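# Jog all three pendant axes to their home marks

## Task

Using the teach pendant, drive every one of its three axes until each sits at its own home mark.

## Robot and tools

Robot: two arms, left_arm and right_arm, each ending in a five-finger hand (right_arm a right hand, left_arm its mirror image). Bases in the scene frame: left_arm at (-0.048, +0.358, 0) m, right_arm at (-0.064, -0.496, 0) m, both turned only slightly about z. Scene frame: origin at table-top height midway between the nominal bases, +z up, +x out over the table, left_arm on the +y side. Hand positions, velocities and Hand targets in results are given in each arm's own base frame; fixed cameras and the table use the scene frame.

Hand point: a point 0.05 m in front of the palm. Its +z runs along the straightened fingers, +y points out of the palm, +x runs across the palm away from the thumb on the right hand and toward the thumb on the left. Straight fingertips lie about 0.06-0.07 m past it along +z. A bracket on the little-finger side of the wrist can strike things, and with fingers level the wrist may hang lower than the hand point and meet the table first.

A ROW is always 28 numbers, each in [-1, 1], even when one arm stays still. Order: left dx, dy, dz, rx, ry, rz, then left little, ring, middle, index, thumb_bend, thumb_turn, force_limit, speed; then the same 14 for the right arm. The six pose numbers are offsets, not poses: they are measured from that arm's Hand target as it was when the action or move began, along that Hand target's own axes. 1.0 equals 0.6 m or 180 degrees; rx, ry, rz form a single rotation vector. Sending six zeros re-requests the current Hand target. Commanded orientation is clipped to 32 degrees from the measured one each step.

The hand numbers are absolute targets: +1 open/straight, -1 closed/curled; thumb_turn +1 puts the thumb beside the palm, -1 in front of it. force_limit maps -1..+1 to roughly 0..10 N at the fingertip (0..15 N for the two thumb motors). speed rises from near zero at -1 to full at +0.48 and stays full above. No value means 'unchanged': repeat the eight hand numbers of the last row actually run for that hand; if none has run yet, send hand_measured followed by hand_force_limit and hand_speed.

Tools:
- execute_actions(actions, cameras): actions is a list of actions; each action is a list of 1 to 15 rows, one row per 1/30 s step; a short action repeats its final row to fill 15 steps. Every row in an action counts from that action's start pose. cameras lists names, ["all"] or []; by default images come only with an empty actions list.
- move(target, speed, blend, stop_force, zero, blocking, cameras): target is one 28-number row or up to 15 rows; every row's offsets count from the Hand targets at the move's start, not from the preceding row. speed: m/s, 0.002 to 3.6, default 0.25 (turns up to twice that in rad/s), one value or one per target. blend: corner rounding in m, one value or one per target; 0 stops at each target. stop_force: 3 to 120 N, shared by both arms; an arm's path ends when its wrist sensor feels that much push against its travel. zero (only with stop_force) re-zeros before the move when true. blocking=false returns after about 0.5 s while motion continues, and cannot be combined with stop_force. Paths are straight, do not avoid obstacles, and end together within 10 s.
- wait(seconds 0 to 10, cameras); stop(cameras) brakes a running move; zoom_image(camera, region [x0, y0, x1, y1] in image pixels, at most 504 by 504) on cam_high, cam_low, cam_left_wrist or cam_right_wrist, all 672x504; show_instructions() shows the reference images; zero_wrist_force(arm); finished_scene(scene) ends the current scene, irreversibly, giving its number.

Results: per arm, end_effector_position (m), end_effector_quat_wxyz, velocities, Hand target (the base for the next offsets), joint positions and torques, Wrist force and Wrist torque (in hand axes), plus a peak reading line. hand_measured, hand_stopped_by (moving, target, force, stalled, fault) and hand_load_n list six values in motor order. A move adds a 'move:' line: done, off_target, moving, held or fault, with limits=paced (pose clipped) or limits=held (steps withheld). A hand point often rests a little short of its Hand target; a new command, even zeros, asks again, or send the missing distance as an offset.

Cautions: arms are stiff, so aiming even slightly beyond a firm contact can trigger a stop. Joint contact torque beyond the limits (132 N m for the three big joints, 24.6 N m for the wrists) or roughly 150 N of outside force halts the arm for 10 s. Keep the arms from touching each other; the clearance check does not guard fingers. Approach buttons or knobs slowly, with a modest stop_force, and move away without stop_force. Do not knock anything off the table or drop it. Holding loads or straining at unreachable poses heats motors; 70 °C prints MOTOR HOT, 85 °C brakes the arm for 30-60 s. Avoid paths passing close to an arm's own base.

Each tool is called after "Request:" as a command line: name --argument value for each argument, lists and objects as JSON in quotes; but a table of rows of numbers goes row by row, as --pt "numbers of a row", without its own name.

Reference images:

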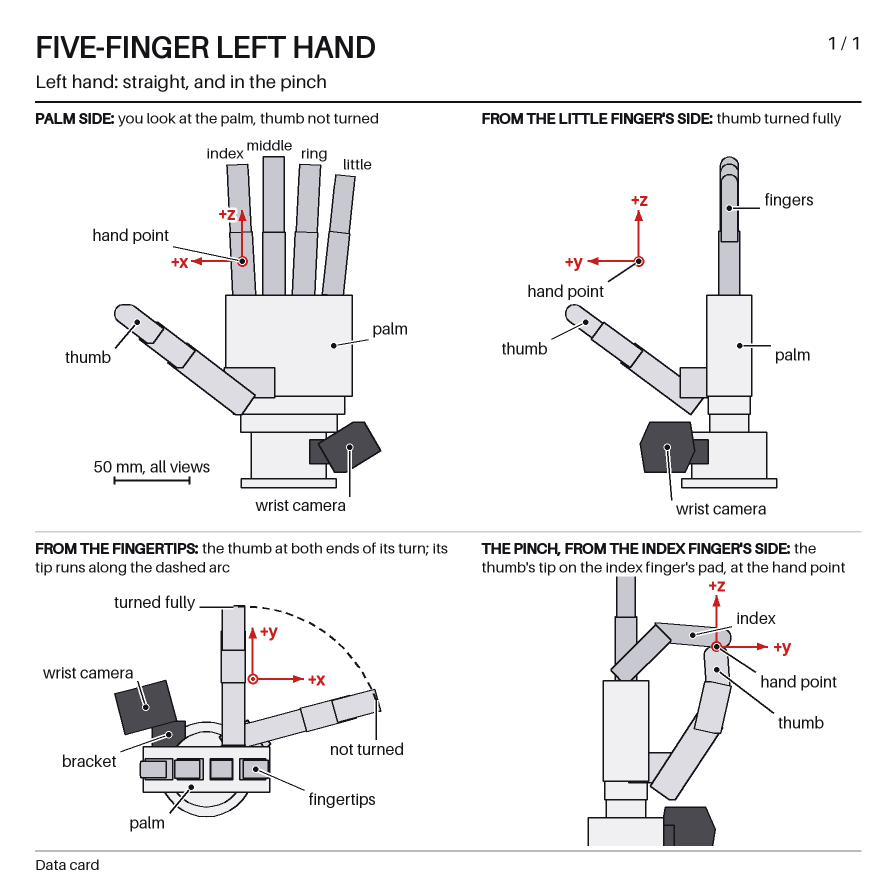

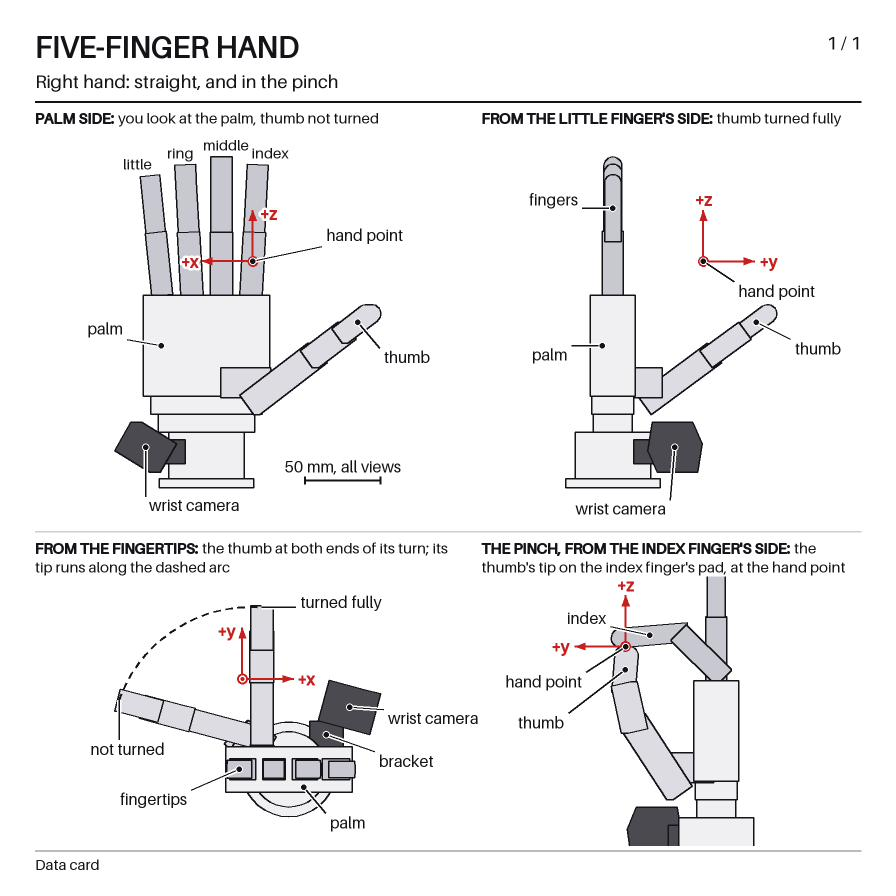

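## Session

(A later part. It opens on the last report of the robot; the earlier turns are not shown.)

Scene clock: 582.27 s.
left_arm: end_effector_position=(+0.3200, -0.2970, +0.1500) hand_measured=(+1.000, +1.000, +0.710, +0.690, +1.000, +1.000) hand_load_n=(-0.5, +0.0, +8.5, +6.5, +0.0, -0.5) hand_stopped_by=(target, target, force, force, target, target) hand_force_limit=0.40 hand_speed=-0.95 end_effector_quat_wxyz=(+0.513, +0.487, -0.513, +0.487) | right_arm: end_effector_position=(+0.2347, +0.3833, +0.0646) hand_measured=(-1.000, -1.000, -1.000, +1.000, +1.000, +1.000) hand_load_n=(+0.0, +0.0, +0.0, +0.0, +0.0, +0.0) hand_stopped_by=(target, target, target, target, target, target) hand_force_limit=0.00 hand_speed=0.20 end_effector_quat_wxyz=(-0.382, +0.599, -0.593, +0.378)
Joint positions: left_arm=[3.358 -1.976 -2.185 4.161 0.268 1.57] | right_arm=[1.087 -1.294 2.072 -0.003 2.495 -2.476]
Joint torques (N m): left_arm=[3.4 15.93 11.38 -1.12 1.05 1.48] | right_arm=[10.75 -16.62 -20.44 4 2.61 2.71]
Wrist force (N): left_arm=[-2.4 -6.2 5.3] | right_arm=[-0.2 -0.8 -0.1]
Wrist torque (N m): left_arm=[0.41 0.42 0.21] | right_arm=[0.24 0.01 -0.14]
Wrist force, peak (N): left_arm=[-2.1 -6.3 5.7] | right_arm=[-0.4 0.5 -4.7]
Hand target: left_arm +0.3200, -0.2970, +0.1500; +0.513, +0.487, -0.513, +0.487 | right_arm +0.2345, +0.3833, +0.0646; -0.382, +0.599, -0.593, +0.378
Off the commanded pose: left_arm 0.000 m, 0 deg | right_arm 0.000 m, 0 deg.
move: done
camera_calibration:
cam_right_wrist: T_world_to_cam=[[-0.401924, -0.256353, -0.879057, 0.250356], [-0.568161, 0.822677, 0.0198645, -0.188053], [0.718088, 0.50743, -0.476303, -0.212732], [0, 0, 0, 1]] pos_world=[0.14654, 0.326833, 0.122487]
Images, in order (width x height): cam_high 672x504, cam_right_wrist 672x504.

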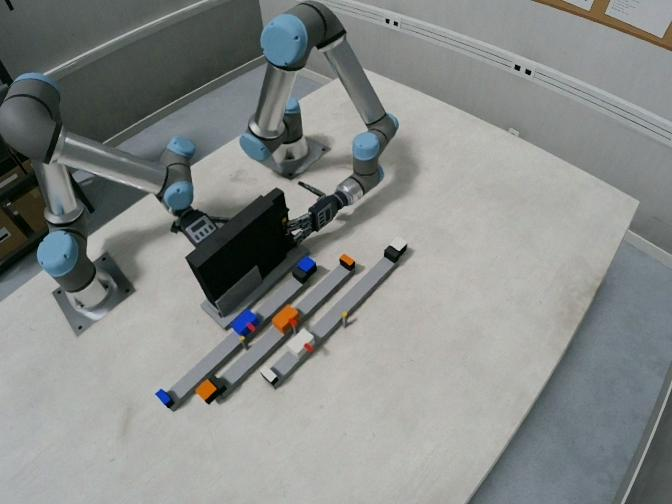

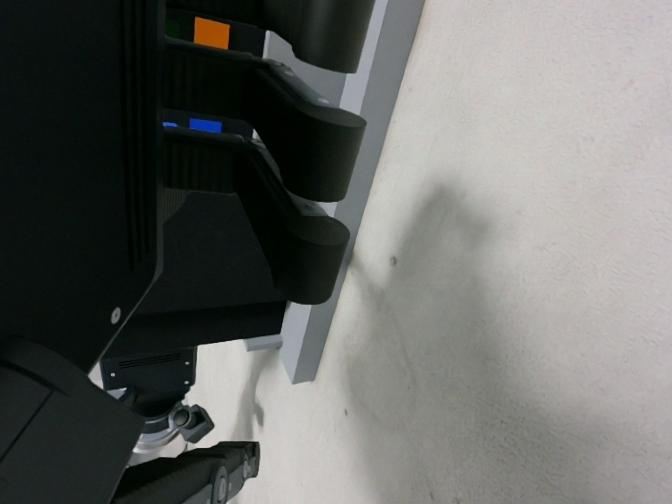

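Request:
move --target '[0,0,0,0,0,0,1,1,0.43,0.43,1,1,0.4,-0.95,0.0678,-0.0802,-0.0097,0,0,0,-1,-1,-1,1,1,1,0,0.2]' --speed 0.12

Request:
move --target '[0,0,0,0,0,0,1,1,0.43,0.43,1,1,0.4,-0.95,0.0003,-0.0106,0.0227,0,0,0,-1,-1,-1,1,1,1,0,0.2]' --speed 0.005 --stop_force 5

Request:
move --target '[0,0,0,0,0,0,1,1,0.43,0.43,1,1,0.4,-0.95,-0.0001,0.0056,-0.0121,0,0,0,-1,-1,-1,1,1,1,0,0.2]' --speed 0.1 --cameras '["cam_high","cam_low"]'

Request:
zoom_image --camera "cam_high" --region '[225, 300, 275, 355]'

Scene clock: 590.93 s.
left_arm: end_effector_position=(+0.3200, -0.2970, +0.1500) hand_measured=(+1.000, +1.000, +0.710, +0.690, +1.000, +1.000) hand_load_n=(+0.0, +0.0, +9.0, +6.5, +0.0, +0.0) hand_stopped_by=(target, target, force, force, target, target) hand_force_limit=0.40 hand_speed=-0.95 end_effector_quat_wxyz=(+0.513, +0.487, -0.513, +0.487) | right_arm: end_effector_position=(+0.2499, +0.3428, +0.1106) hand_measured=(-1.000, -1.000, -1.000, +1.000, +1.000, +1.000) hand_load_n=(+0.0, +0.0, +0.0, +0.0, +0.0, +0.0) hand_stopped_by=(target, target, target, target, target, target) hand_force_limit=0.00 hand_speed=0.20 end_effector_quat_wxyz=(-0.382, +0.599, -0.593, +0.378)
Joint positions: left_arm=[3.358 -1.976 -2.185 4.161 0.268 1.57] | right_arm=[0.976 -1.487 2.14 0.033 2.412 -2.593]
Joint torques (N m): left_arm=[4 15.84 11.23 -1.18 1.18 1.33] | right_arm=[-11.81 -27.1 -11.03 3.84 -0.49 -2.44]
Wrist force (N): left_arm=[-2.1 -6.3 5.4] | right_arm=[0.0 -0.8 -0.6]
Wrist torque (N m): left_arm=[0.39 0.39 0.23] | right_arm=[0.29 0.03 -0.06]
Wrist force, peak (N): left_arm=[-2.4 -6.3 5.6] | right_arm=[0.3 -1.2 -0.7]
Hand target: left_arm +0.3200, -0.2970, +0.1500; +0.513, +0.487, -0.513, +0.487 | right_arm +0.2500, +0.3427, +0.1107; -0.382, +0.599, -0.593, +0.378
Off the commanded pose: left_arm 0.000 m, 0 deg | right_arm 0.000 m, 0 deg.
move: done

Scene clock: 593.60 s.
left_arm: end_effector_position=(+0.3200, -0.2970, +0.1500) hand_measured=(+1.000, +1.000, +0.710, +0.690, +1.000, +1.000) hand_load_n=(+0.0, +0.0, +8.5, +6.5, +0.0, +0.0) hand_stopped_by=(target, target, force, force, target, target) hand_force_limit=0.40 hand_speed=-0.95 end_effector_quat_wxyz=(+0.513, +0.487, -0.513, +0.487) | right_arm: end_effector_position=(+0.2573, +0.3427, +0.1107) hand_measured=(-1.000, -1.000, -1.000, +1.000, +1.000, +1.000) hand_load_n=(+0.5, +0.0, +0.0, -1.0, +0.0, +0.0) hand_stopped_by=(target, target, target, target, target, target) hand_force_limit=0.00 hand_speed=0.20 end_effector_quat_wxyz=(-0.382, +0.599, -0.593, +0.378)
Joint positions: left_arm=[3.358 -1.976 -2.185 4.161 0.268 1.57] | right_arm=[0.954 -1.489 2.138 0.021 2.395 -2.613]
Joint torques (N m): left_arm=[2.34 16.07 10.74 -1.34 1.18 1.22] | right_arm=[8.99 -19.43 -12.56 3.29 2.7 2.52]
Wrist force (N): left_arm=[-2.2 -6.3 5.5] | right_arm=[-0.2 -0.1 -6.0]
Wrist torque (N m): left_arm=[0.40 0.40 0.22] | right_arm=[0.59 -0.04 -0.08]
Wrist force, peak (N): left_arm=[-2.3 -6.5 5.7] | right_arm=[-0.3 0.3 -11.0]
Hand target: left_arm +0.3200, -0.2970, +0.1500; +0.513, +0.487, -0.513, +0.487 | right_arm +0.2573, +0.3427, +0.1107; -0.382, +0.599, -0.593, +0.378 (not the last commanded pose)
Off the commanded pose: left_arm 0.000 m, 0 deg | right_arm 0.008 m, 0 deg.
move: contact (right_arm)

Scene clock: 594.47 s.
left_arm: end_effector_position=(+0.3200, -0.2970, +0.1500) hand_measured=(+1.000, +1.000, +0.710, +0.690, +1.000, +1.000) hand_load_n=(+0.0, +0.0, +9.0, +6.5, +0.0, +0.0) hand_stopped_by=(target, target, force, force, target, target) hand_force_limit=0.40 hand_speed=-0.95 end_effector_quat_wxyz=(+0.513, +0.487, -0.513, +0.487) | right_arm: end_effector_position=(+0.2495, +0.3427, +0.1107) hand_measured=(-1.000, -1.000, -1.000, +1.000, +1.000, +1.000) hand_load_n=(+0.0, +0.0, +0.0, +0.0, +0.0, +0.0) hand_stopped_by=(target, target, target, target, target, target) hand_force_limit=0.00 hand_speed=0.20 end_effector_quat_wxyz=(-0.382, +0.599, -0.593, +0.378)
Joint positions: left_arm=[3.358 -1.976 -2.185 4.161 0.268 1.57] | right_arm=[0.977 -1.488 2.14 0.034 2.413 -2.592]
Joint torques (N m): left_arm=[2.17 16.15 11.02 -1.16 0.97 1.42] | right_arm=[10.14 -9.01 -9.89 3.82 2.29 2.48]
Wrist force (N): left_arm=[-2.2 -6.2 5.6] | right_arm=[0.3 -0.5 -0.7]
Wrist torque (N m): left_arm=[0.39 0.41 0.23] | right_arm=[0.35 -0.01 -0.13]
Wrist force, peak (N): left_arm=[-2.1 -6.4 5.6] | right_arm=[-0.1 0.3 -6.1]
Hand target: left_arm +0.3200, -0.2970, +0.1500; +0.513, +0.487, -0.513, +0.487 | right_arm +0.2493, +0.3427, +0.1107; -0.382, +0.599, -0.593, +0.378
Off the commanded pose: left_arm 0.000 m, 0 deg | right_arm 0.000 m, 0 deg.
move: done
Images, in order (width x height): cam_high 672x504, cam_low 672x504.

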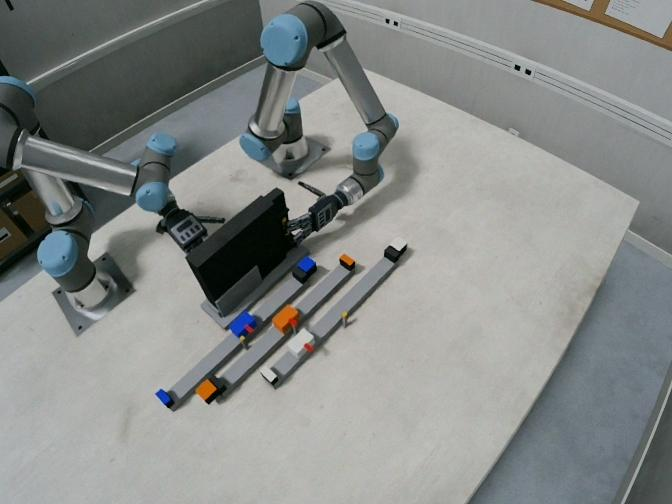

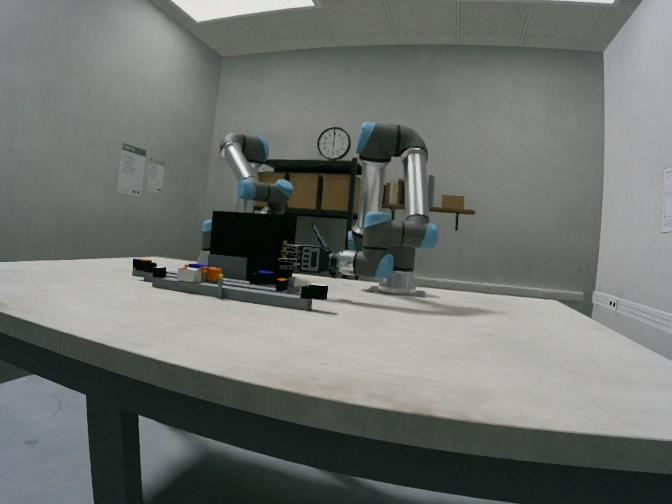

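Scaled by 9.164.

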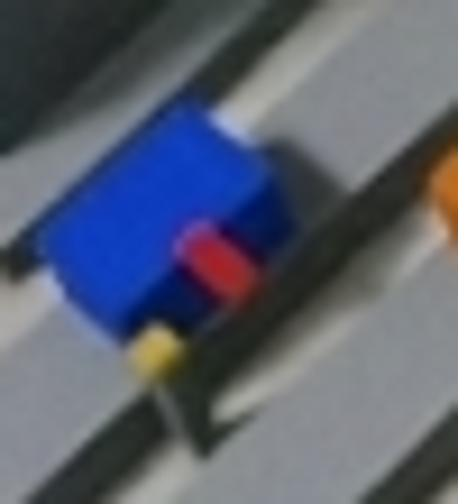

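Request:
move --target '[0,0,0,0,0,0,1,1,0.43,0.43,1,1,0.4,-0.95,0.0003,-0.0106,0.0227,0,0,0,-1,-1,-1,1,1,1,0,0.2]' --speed 0.005 --stop_force 5

Request:
wait --seconds 3.6

Request:
move --target '[0,0,0,0,0,0,1,1,0.43,0.43,1,1,0.4,-0.95,-0.0001,0.0056,-0.0121,0,0,0,-1,-1,-1,1,1,1,0,0.2]' --speed 0.1 --cameras '["cam_high","cam_low"]'

Request:
zoom_image --camera "cam_high" --region '[225, 310, 265, 350]'

Request:
zoom_image --camera "cam_low" --region '[170, 258, 210, 288]'

Scene clock: 602.10 s.
left_arm: end_effector_position=(+0.3200, -0.2970, +0.1500) hand_measured=(+1.000, +1.000, +0.710, +0.690, +1.000, +1.000) hand_load_n=(+0.0, +0.0, +8.5, +6.5, +0.0, +0.0) hand_stopped_by=(target, target, force, force, target, target) hand_force_limit=0.40 hand_speed=-0.95 end_effector_quat_wxyz=(+0.513, +0.487, -0.513, +0.487) | right_arm: end_effector_position=(+0.2573, +0.3427, +0.1107) hand_measured=(-1.000, -1.000, -1.000, +1.000, +1.000, +1.000) hand_load_n=(+0.0, +0.0, +0.0, -1.0, +0.0, -0.5) hand_stopped_by=(target, target, target, target, target, target) hand_force_limit=0.00 hand_speed=0.20 end_effector_quat_wxyz=(-0.382, +0.599, -0.593, +0.378)
Joint positions: left_arm=[3.358 -1.976 -2.185 4.161 0.268 1.57] | right_arm=[0.954 -1.489 2.138 0.021 2.395 -2.613]
Joint torques (N m): left_arm=[3.76 16.14 11.07 -1.05 1.27 1.32] | right_arm=[9.45 -17.4 -12.66 3.43 2.86 2.59]
Wrist force (N): left_arm=[-2.2 -6.4 5.4] | right_arm=[-0.2 0.5 -5.6]
Wrist torque (N m): left_arm=[0.38 0.39 0.23] | right_arm=[0.65 -0.04 -0.06]
Wrist force, peak (N): left_arm=[-2.7 -6.3 5.6] | right_arm=[0.0 0.7 -10.7]
Hand target: left_arm +0.3200, -0.2970, +0.1500; +0.513, +0.487, -0.513, +0.487 | right_arm +0.2573, +0.3427, +0.1107; -0.382, +0.599, -0.593, +0.378 (not the last commanded pose)
Off the commanded pose: left_arm 0.000 m, 0 deg | right_arm 0.007 m, 0 deg.
move: contact (right_arm)

Scene clock: 605.70 s.
left_arm: end_effector_position=(+0.3200, -0.2970, +0.1500) hand_measured=(+1.000, +1.000, +0.710, +0.690, +1.000, +1.000) hand_load_n=(+0.0, +0.0, +8.5, +6.5, +0.0, +0.0) hand_stopped_by=(target, target, force, force, target, target) hand_force_limit=0.40 hand_speed=-0.95 end_effector_quat_wxyz=(+0.513, +0.487, -0.513, +0.487) | right_arm: end_effector_position=(+0.2573, +0.3427, +0.1107) hand_measured=(-1.000, -1.000, -1.000, +1.000, +1.000, +1.000) hand_load_n=(-0.5, +0.0, +0.0, -0.5, +0.0, +0.0) hand_stopped_by=(target, target, target, target, target, target) hand_force_limit=0.00 hand_speed=0.20 end_effector_quat_wxyz=(-0.382, +0.599, -0.593, +0.378)
Joint positions: left_arm=[3.358 -1.976 -2.185 4.161 0.268 1.57] | right_arm=[0.954 -1.489 2.138 0.021 2.395 -2.613]
Joint torques (N m): left_arm=[2.53 15.73 10.37 -0.94 1.24 1.21] | right_arm=[8.34 -12.6 -11.34 3.53 2.65 2.56]
Wrist force (N): left_arm=[-2.1 -6.3 5.4] | right_arm=[0.1 0.0 -5.2]
Wrist torque (N m): left_arm=[0.40 0.39 0.23] | right_arm=[0.54 -0.08 -0.06]
Wrist force, peak (N): left_arm=[-2.3 -6.7 5.4] | right_arm=[-0.2 0.4 -5.8]
Hand target: left_arm +0.3200, -0.2970, +0.1500; +0.513, +0.487, -0.513, +0.487 | right_arm +0.2573, +0.3427, +0.1107; -0.382, +0.599, -0.593, +0.378 (not the last commanded pose)
Off the commanded pose: left_arm 0.000 m, 0 deg | right_arm 0.007 m, 0 deg.
wait: 3.60 s; at rest by 0.17 s

Scene clock: 606.57 s.
left_arm: end_effector_position=(+0.3200, -0.2970, +0.1500) hand_measured=(+1.000, +1.000, +0.710, +0.690, +1.000, +1.000) hand_load_n=(+0.0, +0.0, +8.5, +6.5, +0.0, +0.0) hand_stopped_by=(target, target, force, force, target, target) hand_force_limit=0.40 hand_speed=-0.95 end_effector_quat_wxyz=(+0.513, +0.487, -0.513, +0.487) | right_arm: end_effector_position=(+0.2494, +0.3426, +0.1107) hand_measured=(-1.000, -1.000, -1.000, +1.000, +1.000, +1.000) hand_load_n=(+0.0, +0.0, +0.0, +0.0, +0.0, -0.5) hand_stopped_by=(target, target, target, target, target, target) hand_force_limit=0.00 hand_speed=0.20 end_effector_quat_wxyz=(-0.382, +0.599, -0.593, +0.378)
Joint positions: left_arm=[3.358 -1.976 -2.185 4.161 0.268 1.57] | right_arm=[0.977 -1.488 2.14 0.034 2.413 -2.592]
Joint torques (N m): left_arm=[2.41 16.43 11.34 -0.99 1.25 1.49] | right_arm=[9.99 -8.93 -9.86 3.77 2.44 2.52]
Wrist force (N): left_arm=[-2.3 -6.3 5.3] | right_arm=[0.0 -0.5 -0.6]
Wrist torque (N m): left_arm=[0.39 0.40 0.22] | right_arm=[0.32 0.03 -0.15]
Wrist force, peak (N): left_arm=[-2.2 -6.4 5.5] | right_arm=[0.1 0.2 -5.4]
Hand target: left_arm +0.3200, -0.2970, +0.1500; +0.513, +0.487, -0.513, +0.487 | right_arm +0.2493, +0.3426, +0.1107; -0.382, +0.599, -0.593, +0.378
Off the commanded pose: left_arm 0.000 m, 0 deg | right_arm 0.000 m, 0 deg.
move: done
Images, in order (width x height): cam_high 672x504, cam_low 672x504.

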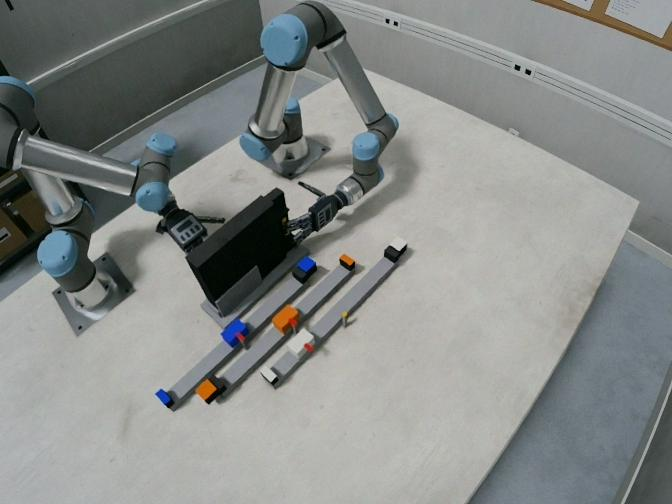

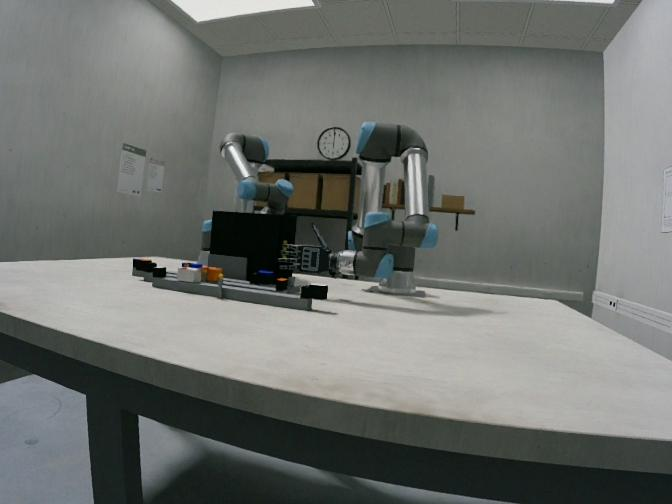

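Scaled by 12.600.

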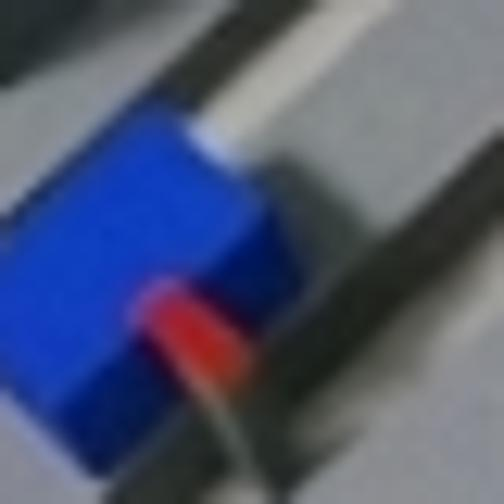

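Scaled by 12.600.

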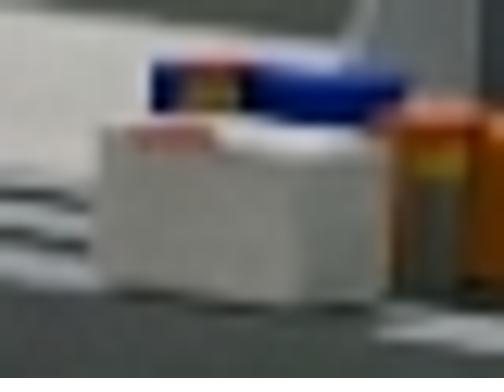

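Request:
move --target '[0,0,0,0,0,0,1,1,0.43,0.43,1,1,0.4,-0.95,0.0848,0.0635,0.026,0,0,0,-1,-1,-1,1,1,1,0,0.2]' --speed 0.12

Request:
move --target '[0,0,0,0,0,0,1,1,0.43,0.43,1,1,0.4,-0.95,0.0004,-0.0155,0.0332,0,0,0,-1,-1,-1,1,1,1,0,0.2]' --speed 0.006 --stop_force 5

Request:
move --target '[0,0,0,0,0,0,1,1,0.43,0.43,1,1,0.4,-0.95,-0.0003,0.0141,-0.0302,0,0,0,-1,-1,-1,1,1,1,0,0.2]' --speed 0.1 --cameras '["cam_high","cam_right_wrist"]'

Request:
zoom_image --camera "cam_right_wrist" --region '[150, 0, 450, 200]'

Scene clock: 615.33 s.
left_arm: end_effector_position=(+0.3200, -0.2970, +0.1500) hand_measured=(+1.000, +1.000, +0.710, +0.690, +1.000, +1.000) hand_load_n=(+0.0, +0.0, +8.5, +6.5, +0.0, -0.5) hand_stopped_by=(target, target, force, force, target, target) hand_force_limit=0.40 hand_speed=-0.95 end_effector_quat_wxyz=(+0.513, +0.487, -0.513, +0.487) | right_arm: end_effector_position=(+0.2479, +0.2918, +0.0696) hand_measured=(-1.000, -1.000, -1.000, +1.000, +1.000, +1.000) hand_load_n=(+0.0, +0.0, +0.0, +0.0, +0.0, +0.0) hand_stopped_by=(target, target, target, target, target, target) hand_force_limit=0.00 hand_speed=0.20 end_effector_quat_wxyz=(-0.382, +0.599, -0.593, +0.378)
Joint positions: left_arm=[3.358 -1.976 -2.185 4.161 0.268 1.57] | right_arm=[0.861 -1.557 2.338 -0.167 2.321 -2.692]
Joint torques (N m): left_arm=[1.88 15.57 10.68 -0.96 1.34 1.25] | right_arm=[-11.1 -23.58 -10.35 -2.75 -0.61 -2.72]
Wrist force (N): left_arm=[-2.3 -6.3 5.5] | right_arm=[0.2 -0.4 0.0]
Wrist torque (N m): left_arm=[0.39 0.43 0.21] | right_arm=[0.30 -0.03 -0.01]
Wrist force, peak (N): left_arm=[-2.3 -6.5 5.5] | right_arm=[-0.4 -1.4 -0.4]
Hand target: left_arm +0.3200, -0.2970, +0.1500; +0.513, +0.487, -0.513, +0.487 | right_arm +0.2479, +0.2918, +0.0696; -0.382, +0.599, -0.593, +0.378
Off the commanded pose: left_arm 0.000 m, 0 deg | right_arm 0.000 m, 0 deg.
move: done

Scene clock: 618.87 s.
left_arm: end_effector_position=(+0.3200, -0.2970, +0.1500) hand_measured=(+1.000, +1.000, +0.710, +0.690, +1.000, +1.000) hand_load_n=(+0.0, +0.0, +8.5, +6.5, +0.0, -0.5) hand_stopped_by=(target, target, force, force, target, target) hand_force_limit=0.40 hand_speed=-0.95 end_effector_quat_wxyz=(+0.513, +0.487, -0.513, +0.487) | right_arm: end_effector_position=(+0.2610, +0.2918, +0.0696) hand_measured=(-1.000, -1.000, -1.000, +1.000, +1.000, +1.000) hand_load_n=(+0.0, +0.0, +0.0, -0.5, +0.0, +0.0) hand_stopped_by=(target, target, target, target, target, target) hand_force_limit=0.00 hand_speed=0.20 end_effector_quat_wxyz=(-0.382, +0.599, -0.593, +0.378)
Joint positions: left_arm=[3.358 -1.976 -2.185 4.161 0.268 1.57] | right_arm=[0.818 -1.557 2.334 -0.185 2.285 -2.725]
Joint torques (N m): left_arm=[2.39 16.15 10.32 -0.86 1.4 1.01] | right_arm=[8.77 -11.67 -9.65 2.74 2.72 2.58]
Wrist force (N): left_arm=[-2.1 -6.2 5.2] | right_arm=[0.2 0.1 -6.6]
Wrist torque (N m): left_arm=[0.43 0.38 0.23] | right_arm=[0.68 -0.08 -0.02]
Wrist force, peak (N): left_arm=[-2.3 -6.6 5.5] | right_arm=[-0.6 0.1 -13.6]
Hand target: left_arm +0.3200, -0.2970, +0.1500; +0.513, +0.487, -0.513, +0.487 | right_arm +0.2610, +0.2918, +0.0696; -0.382, +0.599, -0.593, +0.378 (not the last commanded pose)
Off the commanded pose: left_arm 0.000 m, 0 deg | right_arm 0.009 m, 0 deg.
move: contact (right_arm)

Scene clock: 619.90 s.
left_arm: end_effector_position=(+0.3200, -0.2970, +0.1500) hand_measured=(+1.000, +1.000, +0.710, +0.690, +1.000, +1.000) hand_load_n=(+0.0, +0.0, +8.5, +6.5, +0.0, +0.0) hand_stopped_by=(target, target, force, force, target, target) hand_force_limit=0.40 hand_speed=-0.95 end_effector_quat_wxyz=(+0.513, +0.487, -0.513, +0.487) | right_arm: end_effector_position=(+0.2411, +0.2917, +0.0695) hand_measured=(-1.000, -1.000, -1.000, +1.000, +1.000, +1.000) hand_load_n=(+0.0, +0.0, +0.0, +0.0, +0.0, +0.0) hand_stopped_by=(target, target, target, target, target, target) hand_force_limit=0.00 hand_speed=0.20 end_effector_quat_wxyz=(-0.382, +0.599, -0.593, +0.378)
Joint positions: left_arm=[3.358 -1.976 -2.185 4.161 0.268 1.57] | right_arm=[0.884 -1.556 2.341 -0.158 2.339 -2.675]
Joint torques (N m): left_arm=[1.97 15.03 10.55 -0.85 1.26 0.92] | right_arm=[10.86 -5.54 -21.48 3.8 2.53 2.22]
Wrist force (N): left_arm=[-2.2 -6.3 5.5] | right_arm=[0.1 -0.6 -0.2]
Wrist torque (N m): left_arm=[0.39 0.40 0.22] | right_arm=[0.29 -0.01 -0.14]
Wrist force, peak (N): left_arm=[-2.3 -6.5 5.5] | right_arm=[0.2 0.1 -6.5]
Hand target: left_arm +0.3200, -0.2970, +0.1500; +0.513, +0.487, -0.513, +0.487 | right_arm +0.2410, +0.2918, +0.0696; -0.382, +0.599, -0.593, +0.378
Off the commanded pose: left_arm 0.000 m, 0 deg | right_arm 0.000 m, 0 deg.
move: done
camera_calibration:
cam_right_wrist: T_world_to_cam=[[-0.401942, -0.256366, -0.879044, 0.233824], [-0.568103, 0.822719, 0.0198251, -0.109196], [0.718124, 0.507356, -0.476328, -0.168621], [0, 0, 0, 1]] pos_world=[0.15304, 0.235333, 0.127387]
Images, in order (width x height): cam_high 672x504, cam_right_wrist 672x504.

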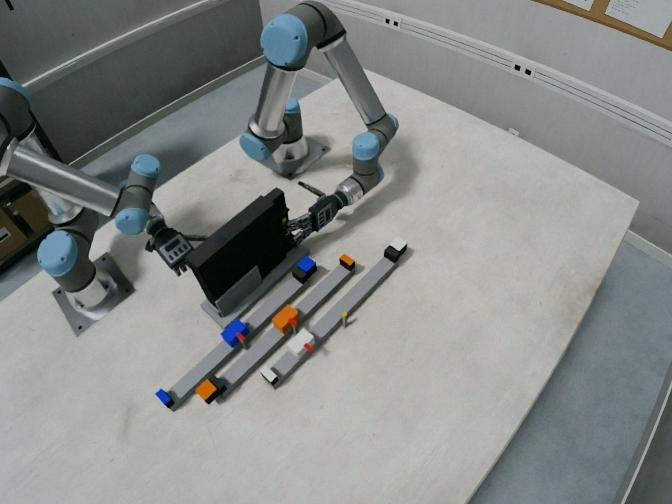

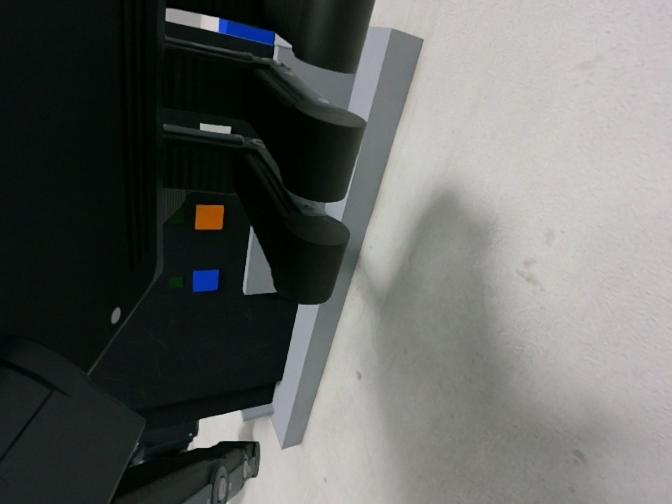

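Scaled by 1.680.

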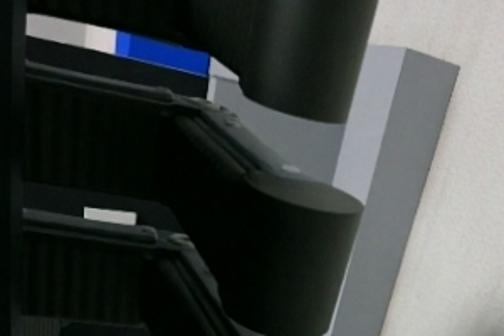

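Request:
move --target '[0,0,0,0,0,0,1,1,0.43,0.43,1,1,0.4,-0.95,-0.009,-0.0723,-0.0127,0,0,0,-1,-1,-1,1,1,1,0,0.2]' --speed 0.12

Request:
move --target '[0,0,0,0,0,0,1,1,0.43,0.43,1,1,0.4,-0.95,0.0002,-0.0092,0.0197,0,0,0,-1,-1,-1,1,1,1,0,0.2]' --speed 0.005 --stop_force 5

Request:
wait --seconds 1.0 --cameras '["cam_high"]'

Request:
zoom_image --camera "cam_high" --region '[280, 300, 360, 370]'

Scene clock: 624.60 s.
left_arm: end_effector_position=(+0.3200, -0.2970, +0.1500) hand_measured=(+1.000, +1.000, +0.710, +0.690, +1.000, +1.000) hand_load_n=(+0.0, +0.0, +8.5, +6.5, +0.0, +0.0) hand_stopped_by=(target, target, force, force, target, target) hand_force_limit=0.40 hand_speed=-0.95 end_effector_quat_wxyz=(+0.513, +0.487, -0.513, +0.487) | right_arm: end_effector_position=(+0.2523, +0.2972, +0.1120) hand_measured=(-1.000, -1.000, -1.000, +1.000, +1.000, +1.000) hand_load_n=(+0.0, +0.0, +0.0, +0.0, +0.0, +0.0) hand_stopped_by=(target, target, target, target, target, target) hand_force_limit=0.00 hand_speed=0.20 end_effector_quat_wxyz=(-0.382, +0.599, -0.593, +0.378) end_effector_velocity=(+0.000, +0.000, +0.001) end_effector_angular_velocity=(+0.000, +0.001, +0.000)
Joint positions: left_arm=[3.358 -1.976 -2.185 4.161 0.268 1.57] | right_arm=[0.862 -1.627 2.264 -0.022 2.321 -2.692]
Joint velocities: left_arm=[within noise] | right_arm=[-0.001 -0.002 -0.002 0.005 -0.001 0]
Joint torques (N m): left_arm=[2.36 15.76 10.22 -0.97 1.48 0.97] | right_arm=[-11.74 -23.34 -22.96 3.55 -0.64 -2.35]
Wrist force (N): left_arm=[-2.1 -6.3 5.8] | right_arm=[0.3 -0.4 -0.4]
Wrist torque (N m): left_arm=[0.37 0.41 0.22] | right_arm=[0.32 -0.04 -0.02]
Wrist force, peak (N): left_arm=[-2.3 -6.2 5.8] | right_arm=[0.2 -1.0 -0.9]
Hand target: left_arm +0.3200, -0.2970, +0.1500; +0.513, +0.487, -0.513, +0.487 | right_arm +0.2523, +0.2972, +0.1121; -0.382, +0.599, -0.593, +0.378
Off the commanded pose: left_arm 0.000 m, 0 deg | right_arm 0.000 m, 0 deg.
move: done

Scene clock: 627.50 s.
left_arm: end_effector_position=(+0.3200, -0.2970, +0.1500) hand_measured=(+1.000, +1.000, +0.710, +0.690, +1.000, +1.000) hand_load_n=(+0.0, +0.0, +8.5, +6.5, +0.0, +0.0) hand_stopped_by=(target, target, force, force, target, target) hand_force_limit=0.40 hand_speed=-0.95 end_effector_quat_wxyz=(+0.513, +0.487, -0.513, +0.487) | right_arm: end_effector_position=(+0.2604, +0.2973, +0.1121) hand_measured=(-1.000, -1.000, -1.000, +1.000, +1.000, +1.000) hand_load_n=(+0.0, +0.0, +0.0, -0.5, +0.0, +0.0) hand_stopped_by=(target, target, target, target, target, target) hand_force_limit=0.00 hand_speed=0.20 end_effector_quat_wxyz=(-0.382, +0.599, -0.593, +0.378)
Joint positions: left_arm=[3.358 -1.976 -2.185 4.161 0.268 1.57] | right_arm=[0.836 -1.627 2.261 -0.033 2.3 -2.712]
Joint torques (N m): left_arm=[2.38 14.58 11.58 -0.97 1.47 0.97] | right_arm=[8.01 -9.92 -12.15 2.72 2.68 2.51]
Wrist force (N): left_arm=[-2.5 -6.3 5.3] | right_arm=[-0.2 0.0 -6.4]
Wrist torque (N m): left_arm=[0.41 0.42 0.21] | right_arm=[0.63 -0.05 -0.06]
Wrist force, peak (N): left_arm=[-2.3 -6.5 5.6] | right_arm=[-0.4 0.5 -11.0]
Hand target: left_arm +0.3200, -0.2970, +0.1500; +0.513, +0.487, -0.513, +0.487 | right_arm +0.2604, +0.2972, +0.1121; -0.382, +0.599, -0.593, +0.378 (not the last commanded pose)
Off the commanded pose: left_arm 0.000 m, 0 deg | right_arm 0.005 m, 0 deg.
move: contact (right_arm)

Scene clock: 628.50 s.
left_arm: end_effector_position=(+0.3200, -0.2970, +0.1500) hand_measured=(+1.000, +1.000, +0.710, +0.690, +1.000, +1.000) hand_load_n=(+0.0, +0.0, +9.0, +6.5, +0.0, -0.5) hand_stopped_by=(target, target, force, force, target, target) hand_force_limit=0.40 hand_speed=-0.95 end_effector_quat_wxyz=(+0.513, +0.487, -0.513, +0.487) | right_arm: end_effector_position=(+0.2604, +0.2972, +0.1121) hand_measured=(-1.000, -1.000, -1.000, +1.000, +1.000, +1.000) hand_load_n=(+0.0, +0.0, +0.5, -0.5, +0.0, +0.0) hand_stopped_by=(target, target, target, target, target, target) hand_force_limit=0.00 hand_speed=0.20 end_effector_quat_wxyz=(-0.382, +0.599, -0.593, +0.378)
Joint positions: left_arm=[3.358 -1.976 -2.185 4.161 0.268 1.57] | right_arm=[0.836 -1.627 2.261 -0.033 2.3 -2.712]
Joint torques (N m): left_arm=[3.31 15.32 10.73 -0.82 1.63 1.13] | right_arm=[8.6 -15.62 -11.36 2.84 2.49 2.5]
Wrist force (N): left_arm=[-2.2 -6.3 5.3] | right_arm=[-0.2 0.1 -6.1]
Wrist torque (N m): left_arm=[0.41 0.38 0.23] | right_arm=[0.63 -0.08 -0.05]
Wrist force, peak (N): left_arm=[-2.3 -6.7 5.4] | right_arm=[-0.2 -0.1 -6.9]
Hand target: left_arm +0.3200, -0.2970, +0.1500; +0.513, +0.487, -0.513, +0.487 | right_arm +0.2604, +0.2972, +0.1121; -0.382, +0.599, -0.593, +0.378 (not the last commanded pose)
Off the commanded pose: left_arm 0.000 m, 0 deg | right_arm 0.005 m, 0 deg.
wait: 1.00 s; at rest by 0.17 s
Images, in order (width x height): cam_high 672x504.

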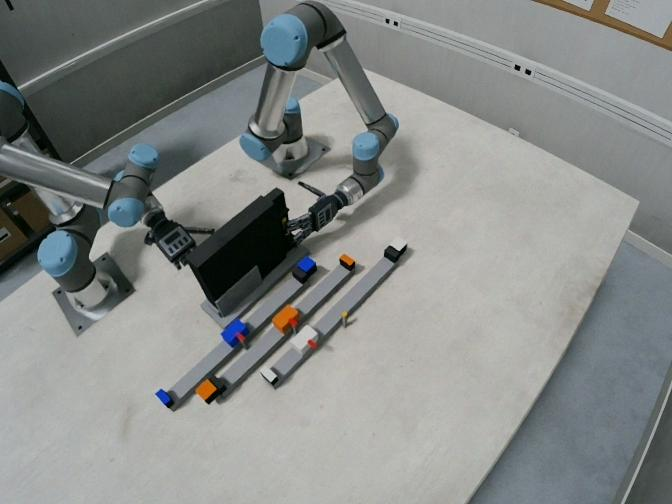

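Scaled by 6.300.

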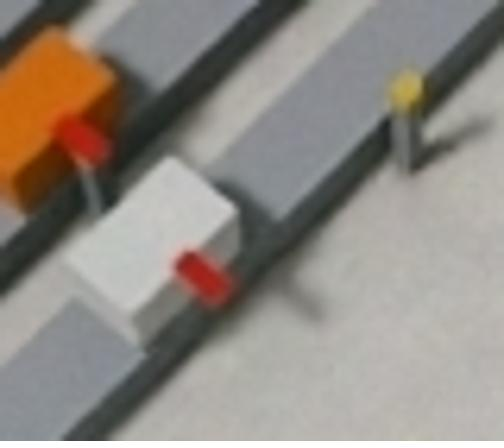

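Request:
wait --seconds 5.0 --cameras '["cam_high"]'

Request:
zoom_image --camera "cam_high" --region '[280, 300, 360, 370]'

Scene clock: 635.80 s.
left_arm: end_effector_position=(+0.3200, -0.2970, +0.1500) hand_measured=(+1.000, +1.000, +0.710, +0.690, +1.000, +1.000) hand_load_n=(+0.0, +0.0, +8.5, +6.5, +0.0, +0.0) hand_stopped_by=(target, target, force, force, target, target) hand_force_limit=0.40 hand_speed=-0.95 end_effector_quat_wxyz=(+0.513, +0.487, -0.513, +0.487) | right_arm: end_effector_position=(+0.2604, +0.2972, +0.1121) hand_measured=(-1.000, -1.000, -1.000, +1.000, +1.000, +1.000) hand_load_n=(+0.0, +0.0, +0.0, -0.5, +0.0, +0.0) hand_stopped_by=(target, target, target, target, target, target) hand_force_limit=0.00 hand_speed=0.20 end_effector_quat_wxyz=(-0.382, +0.599, -0.593, +0.378)
Joint positions: left_arm=[3.358 -1.976 -2.185 4.161 0.268 1.57] | right_arm=[0.836 -1.627 2.261 -0.033 2.3 -2.712]
Joint torques (N m): left_arm=[2.82 15.34 10.73 -0.79 1.69 1.06] | right_arm=[8.57 -17.19 -11.34 2.54 2.36 2.55]
Wrist force (N): left_arm=[-2.7 -6.4 5.3] | right_arm=[-0.2 0.2 -6.1]
Wrist torque (N m): left_arm=[0.40 0.45 0.20] | right_arm=[0.65 -0.07 -0.05]
Wrist force, peak (N): left_arm=[-2.3 -6.5 5.6] | right_arm=[0.0 0.2 -6.9]
Hand target: left_arm +0.3200, -0.2970, +0.1500; +0.513, +0.487, -0.513, +0.487 | right_arm +0.2604, +0.2972, +0.1121; -0.382, +0.599, -0.593, +0.378 (not the last commanded pose)
Off the commanded pose: left_arm 0.000 m, 0 deg | right_arm 0.005 m, 0 deg.
wait: 5.00 s; at rest from the start
Images, in order (width x height): cam_high 672x504.

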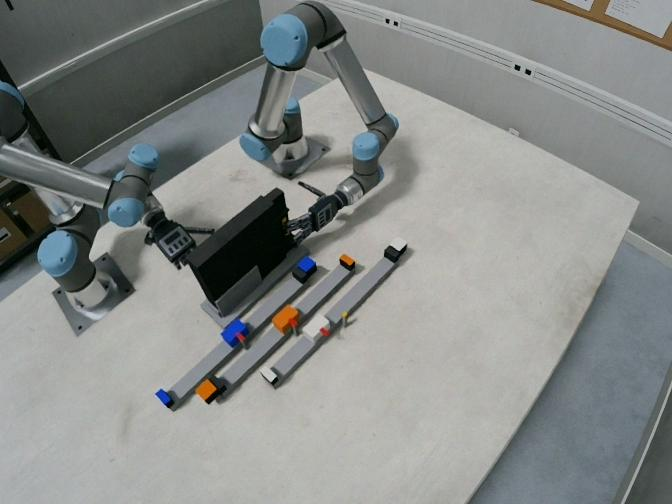

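Scaled by 6.300.

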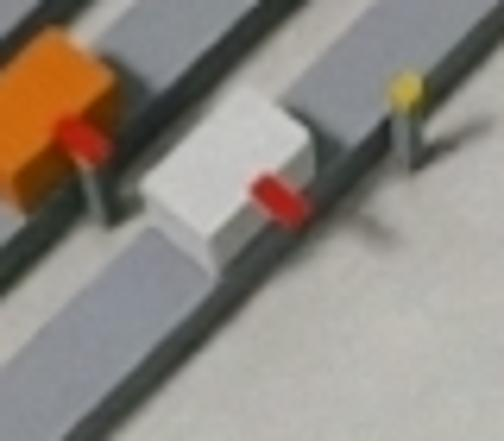

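Request:
wait --seconds 6.0 --cameras '["cam_high"]'

Request:
zoom_image --camera "cam_high" --region '[310, 290, 370, 350]'

Scene clock: 644.40 s.
left_arm: end_effector_position=(+0.3200, -0.2970, +0.1500) hand_measured=(+1.000, +1.000, +0.710, +0.690, +1.000, +1.000) hand_load_n=(+0.0, +0.0, +9.0, +6.5, +0.0, +0.0) hand_stopped_by=(target, target, force, force, target, target) hand_force_limit=0.40 hand_speed=-0.95 end_effector_quat_wxyz=(+0.513, +0.487, -0.513, +0.487) | right_arm: end_effector_position=(+0.2604, +0.2972, +0.1121) hand_measured=(-1.000, -1.000, -1.000, +1.000, +1.000, +1.000) hand_load_n=(+0.0, +0.0, +0.0, -0.5, -0.5, +0.0) hand_stopped_by=(target, target, target, target, target, target) hand_force_limit=0.00 hand_speed=0.20 end_effector_quat_wxyz=(-0.382, +0.599, -0.593, +0.378)
Joint positions: left_arm=[3.358 -1.976 -2.185 4.161 0.268 1.57] | right_arm=[0.836 -1.627 2.261 -0.033 2.3 -2.712]
Joint torques (N m): left_arm=[2.04 16.34 10.85 -0.5 1.75 0.84] | right_arm=[7.39 -17.7 -11.49 2.59 2.05 2.52]
Wrist force (N): left_arm=[-2.5 -6.4 5.4] | right_arm=[-0.4 0.1 -6.3]
Wrist torque (N m): left_arm=[0.39 0.44 0.21] | right_arm=[0.64 -0.03 -0.07]
Wrist force, peak (N): left_arm=[-2.1 -6.7 5.7] | right_arm=[-0.2 0.3 -6.9]
Hand target: left_arm +0.3200, -0.2970, +0.1500; +0.513, +0.487, -0.513, +0.487 | right_arm +0.2604, +0.2972, +0.1121; -0.382, +0.599, -0.593, +0.378 (not the last commanded pose)
Off the commanded pose: left_arm 0.000 m, 0 deg | right_arm 0.005 m, 0 deg.
wait: 6.00 s; at rest from the start
Images, in order (width x height): cam_high 672x504.

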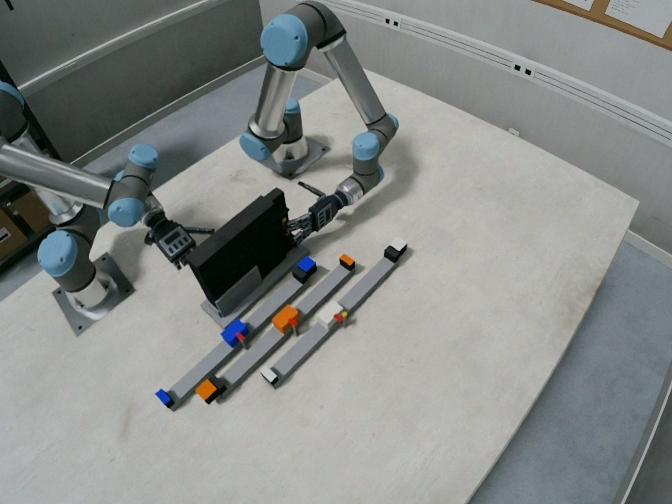

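Scaled by 8.400.

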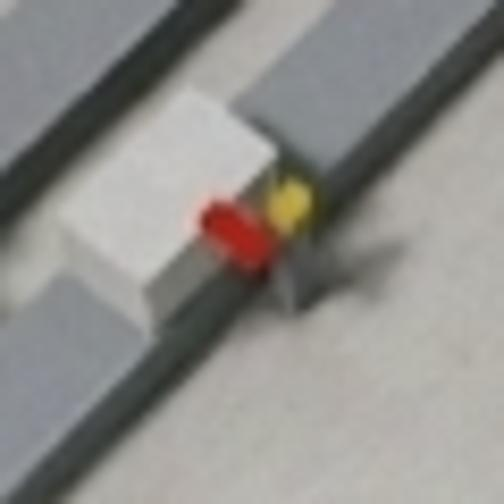

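Request:
move --target '[0,0,0,0,0,0,1,1,0.43,0.43,1,1,0.4,-0.95,-0.0001,0.0056,-0.0121,0,0,0,-1,-1,-1,1,1,1,0,0.2]' --speed 0.1 --cameras '["cam_high","cam_low"]'

Request:
zoom_image --camera "cam_high" --region '[310, 290, 370, 350]'

Request:
zoom_image --camera "cam_low" --region '[190, 258, 250, 303]'

Scene clock: 648.37 s.
left_arm: end_effector_position=(+0.3200, -0.2970, +0.1500) hand_measured=(+1.000, +1.000, +0.710, +0.690, +1.000, +1.000) hand_load_n=(+0.0, +0.0, +8.5, +6.5, +0.0, +0.0) hand_stopped_by=(target, target, force, force, target, target) hand_force_limit=0.40 hand_speed=-0.95 end_effector_quat_wxyz=(+0.513, +0.487, -0.513, +0.487) | right_arm: end_effector_position=(+0.2526, +0.2972, +0.1122) hand_measured=(-1.000, -1.000, -1.000, +1.000, +1.000, +1.000) hand_load_n=(+0.0, +0.0, +0.0, -0.5, +0.0, +0.0) hand_stopped_by=(target, target, target, target, target, target) hand_force_limit=0.00 hand_speed=0.20 end_effector_quat_wxyz=(-0.382, +0.599, -0.593, +0.378)
Joint positions: left_arm=[3.358 -1.976 -2.185 4.161 0.268 1.57] | right_arm=[0.861 -1.627 2.264 -0.022 2.321 -2.693]
Joint torques (N m): left_arm=[3.16 15.51 11.53 -0.55 1.92 0.83] | right_arm=[9.72 -13.78 -11.14 3.43 2.44 2.44]
Wrist force (N): left_arm=[-2.2 -6.4 5.6] | right_arm=[0.0 -0.5 -0.7]
Wrist torque (N m): left_arm=[0.37 0.42 0.22] | right_arm=[0.31 0.01 -0.14]
Wrist force, peak (N): left_arm=[-2.6 -6.4 5.5] | right_arm=[-0.4 0.0 -6.8]
Hand target: left_arm +0.3200, -0.2970, +0.1500; +0.513, +0.487, -0.513, +0.487 | right_arm +0.2524, +0.2972, +0.1122; -0.382, +0.599, -0.593, +0.378
Off the commanded pose: left_arm 0.000 m, 0 deg | right_arm 0.000 m, 0 deg.
move: done
Images, in order (width x height): cam_high 672x504, cam_low 672x504.

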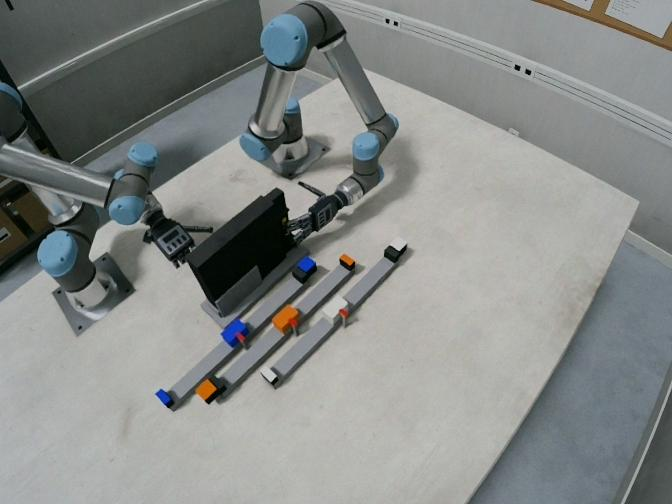

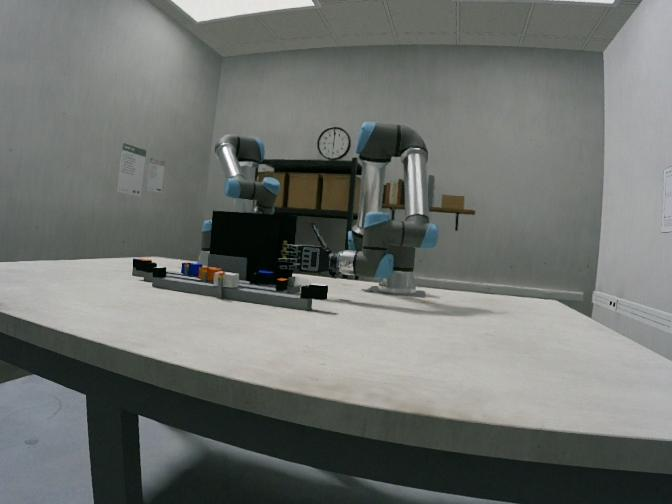

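Scaled by 8.400.

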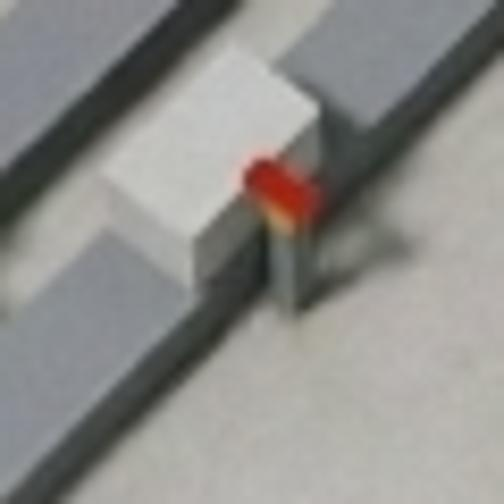

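Scaled by 8.400.

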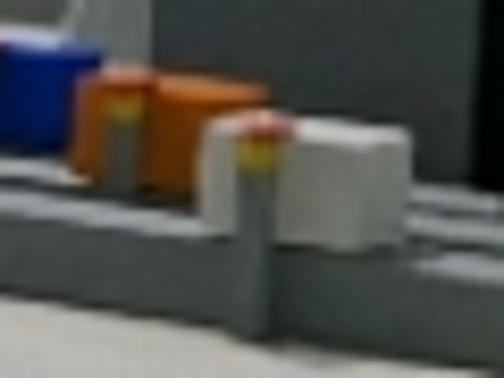

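Request:
move --pt "0 0 0 0 0 0 1 1 0.43 0.43 1 1 0.4 -0.95 -0.0013 0.0308 -0.1372 0 0 0 1 1 1 1 1 1 0 0.2" --pt "0 0 0 0 0 0 1 1 0.43 0.43 1 1 0.4 -0.95 -0.106 -0.4075 -0.3405 -0.1621 -0.1208 -0.4033 1 1 1 1 1 1 0 0.2" --pt "0 0 0 0 0 0 1 1 0.43 0.43 1 1 0.4 -0.95 -0.1667 -0.6612 0.2037 -0.1621 -0.1208 -0.4033 1 1 1 1 1 1 0 0.2" --pt "0 0 0 0 0 0 1 1 0.43 0.43 1 1 0.4 -0.95 -0.1667 -0.536 0.2622 -0.1621 -0.1208 -0.4033 1 1 1 1 1 1 0 0.2" --blend '[0.02,0.05,0.03,0]' --speed 0.3 --cameras '["cam_high","cam_right_wrist"]'

Scene clock: 674.67 s.
left_arm: end_effector_position=(+0.3200, -0.2970, +0.1500) hand_measured=(+1.000, +1.000, +0.710, +0.690, +1.000, +1.000) hand_load_n=(+0.0, +0.0, +8.5, +6.5, +0.0, +0.0) hand_stopped_by=(target, target, force, force, target, target) hand_force_limit=0.40 hand_speed=-0.95 end_effector_quat_wxyz=(+0.513, +0.487, -0.513, +0.487) | right_arm: end_effector_position=(+0.5288, +0.3989, +0.3369) hand_measured=(+1.000, +1.000, +1.000, +1.000, +1.000, +1.000) hand_load_n=(+0.0, -0.5, +0.0, +0.0, +0.0, +0.0) hand_stopped_by=(target, target, target, target, target, target) hand_force_limit=0.00 hand_speed=0.20 end_effector_quat_wxyz=(-0.062, +0.946, -0.113, +0.296)
Joint positions: left_arm=[3.358 -1.976 -2.185 4.161 0.268 1.57] | right_arm=[0.583 -0.614 0.035 1.593 1.848 -3.971]
Joint torques (N m): left_arm=[2.3 14.67 10.95 -0.61 2.07 0.66] | right_arm=[-12.44 -40.38 -23.16 4.36 -0.91 2.74]
Wrist force (N): left_arm=[-2.3 -6.0 5.6] | right_arm=[1.1 -0.2 0.0]
Wrist torque (N m): left_arm=[0.42 0.42 0.21] | right_arm=[0.01 -0.02 -0.07]
Wrist force, peak (N): left_arm=[-2.5 -6.5 5.6] | right_arm=[2.1 -0.6 -0.6]
Hand target: left_arm +0.3200, -0.2970, +0.1500; +0.513, +0.487, -0.513, +0.487 | right_arm +0.5297, +0.3998, +0.3375; -0.034, +0.955, -0.124, +0.266
Off the commanded pose: left_arm 0.000 m, 0 deg | right_arm 0.001 m, 5 deg.
elbow stopped short (right arm): the move would have taken joint 3 (elbow) straighter than the controller allows.
move: off_target (right_arm)
camera_calibration:
cam_right_wrist: T_world_to_cam=[[0.0329431, -0.998477, -0.0442456, 0.396777], [-0.996948, -0.029693, -0.0722049, 0.558487], [0.0707812, 0.0464892, -0.996408, 0.399089], [0, 0, 0, 1]] pos_world=[0.515464, 0.394203, 0.455537]
Images, in order (width x height): cam_high 672x504, cam_right_wrist 672x504.

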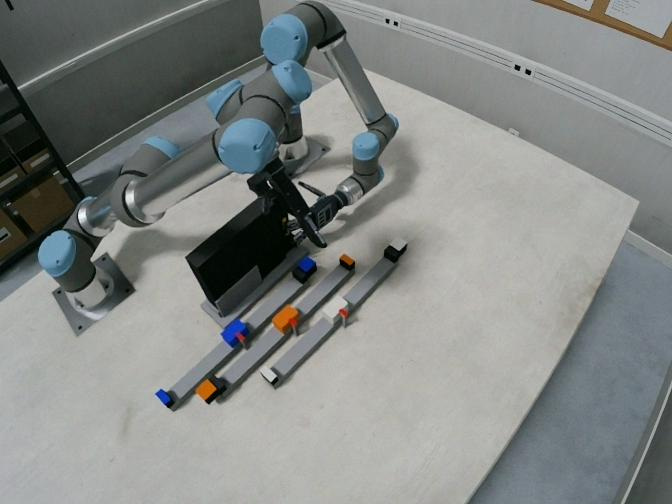

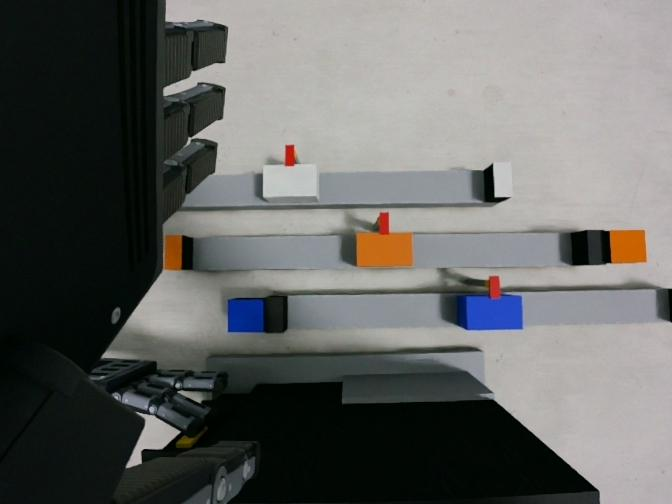

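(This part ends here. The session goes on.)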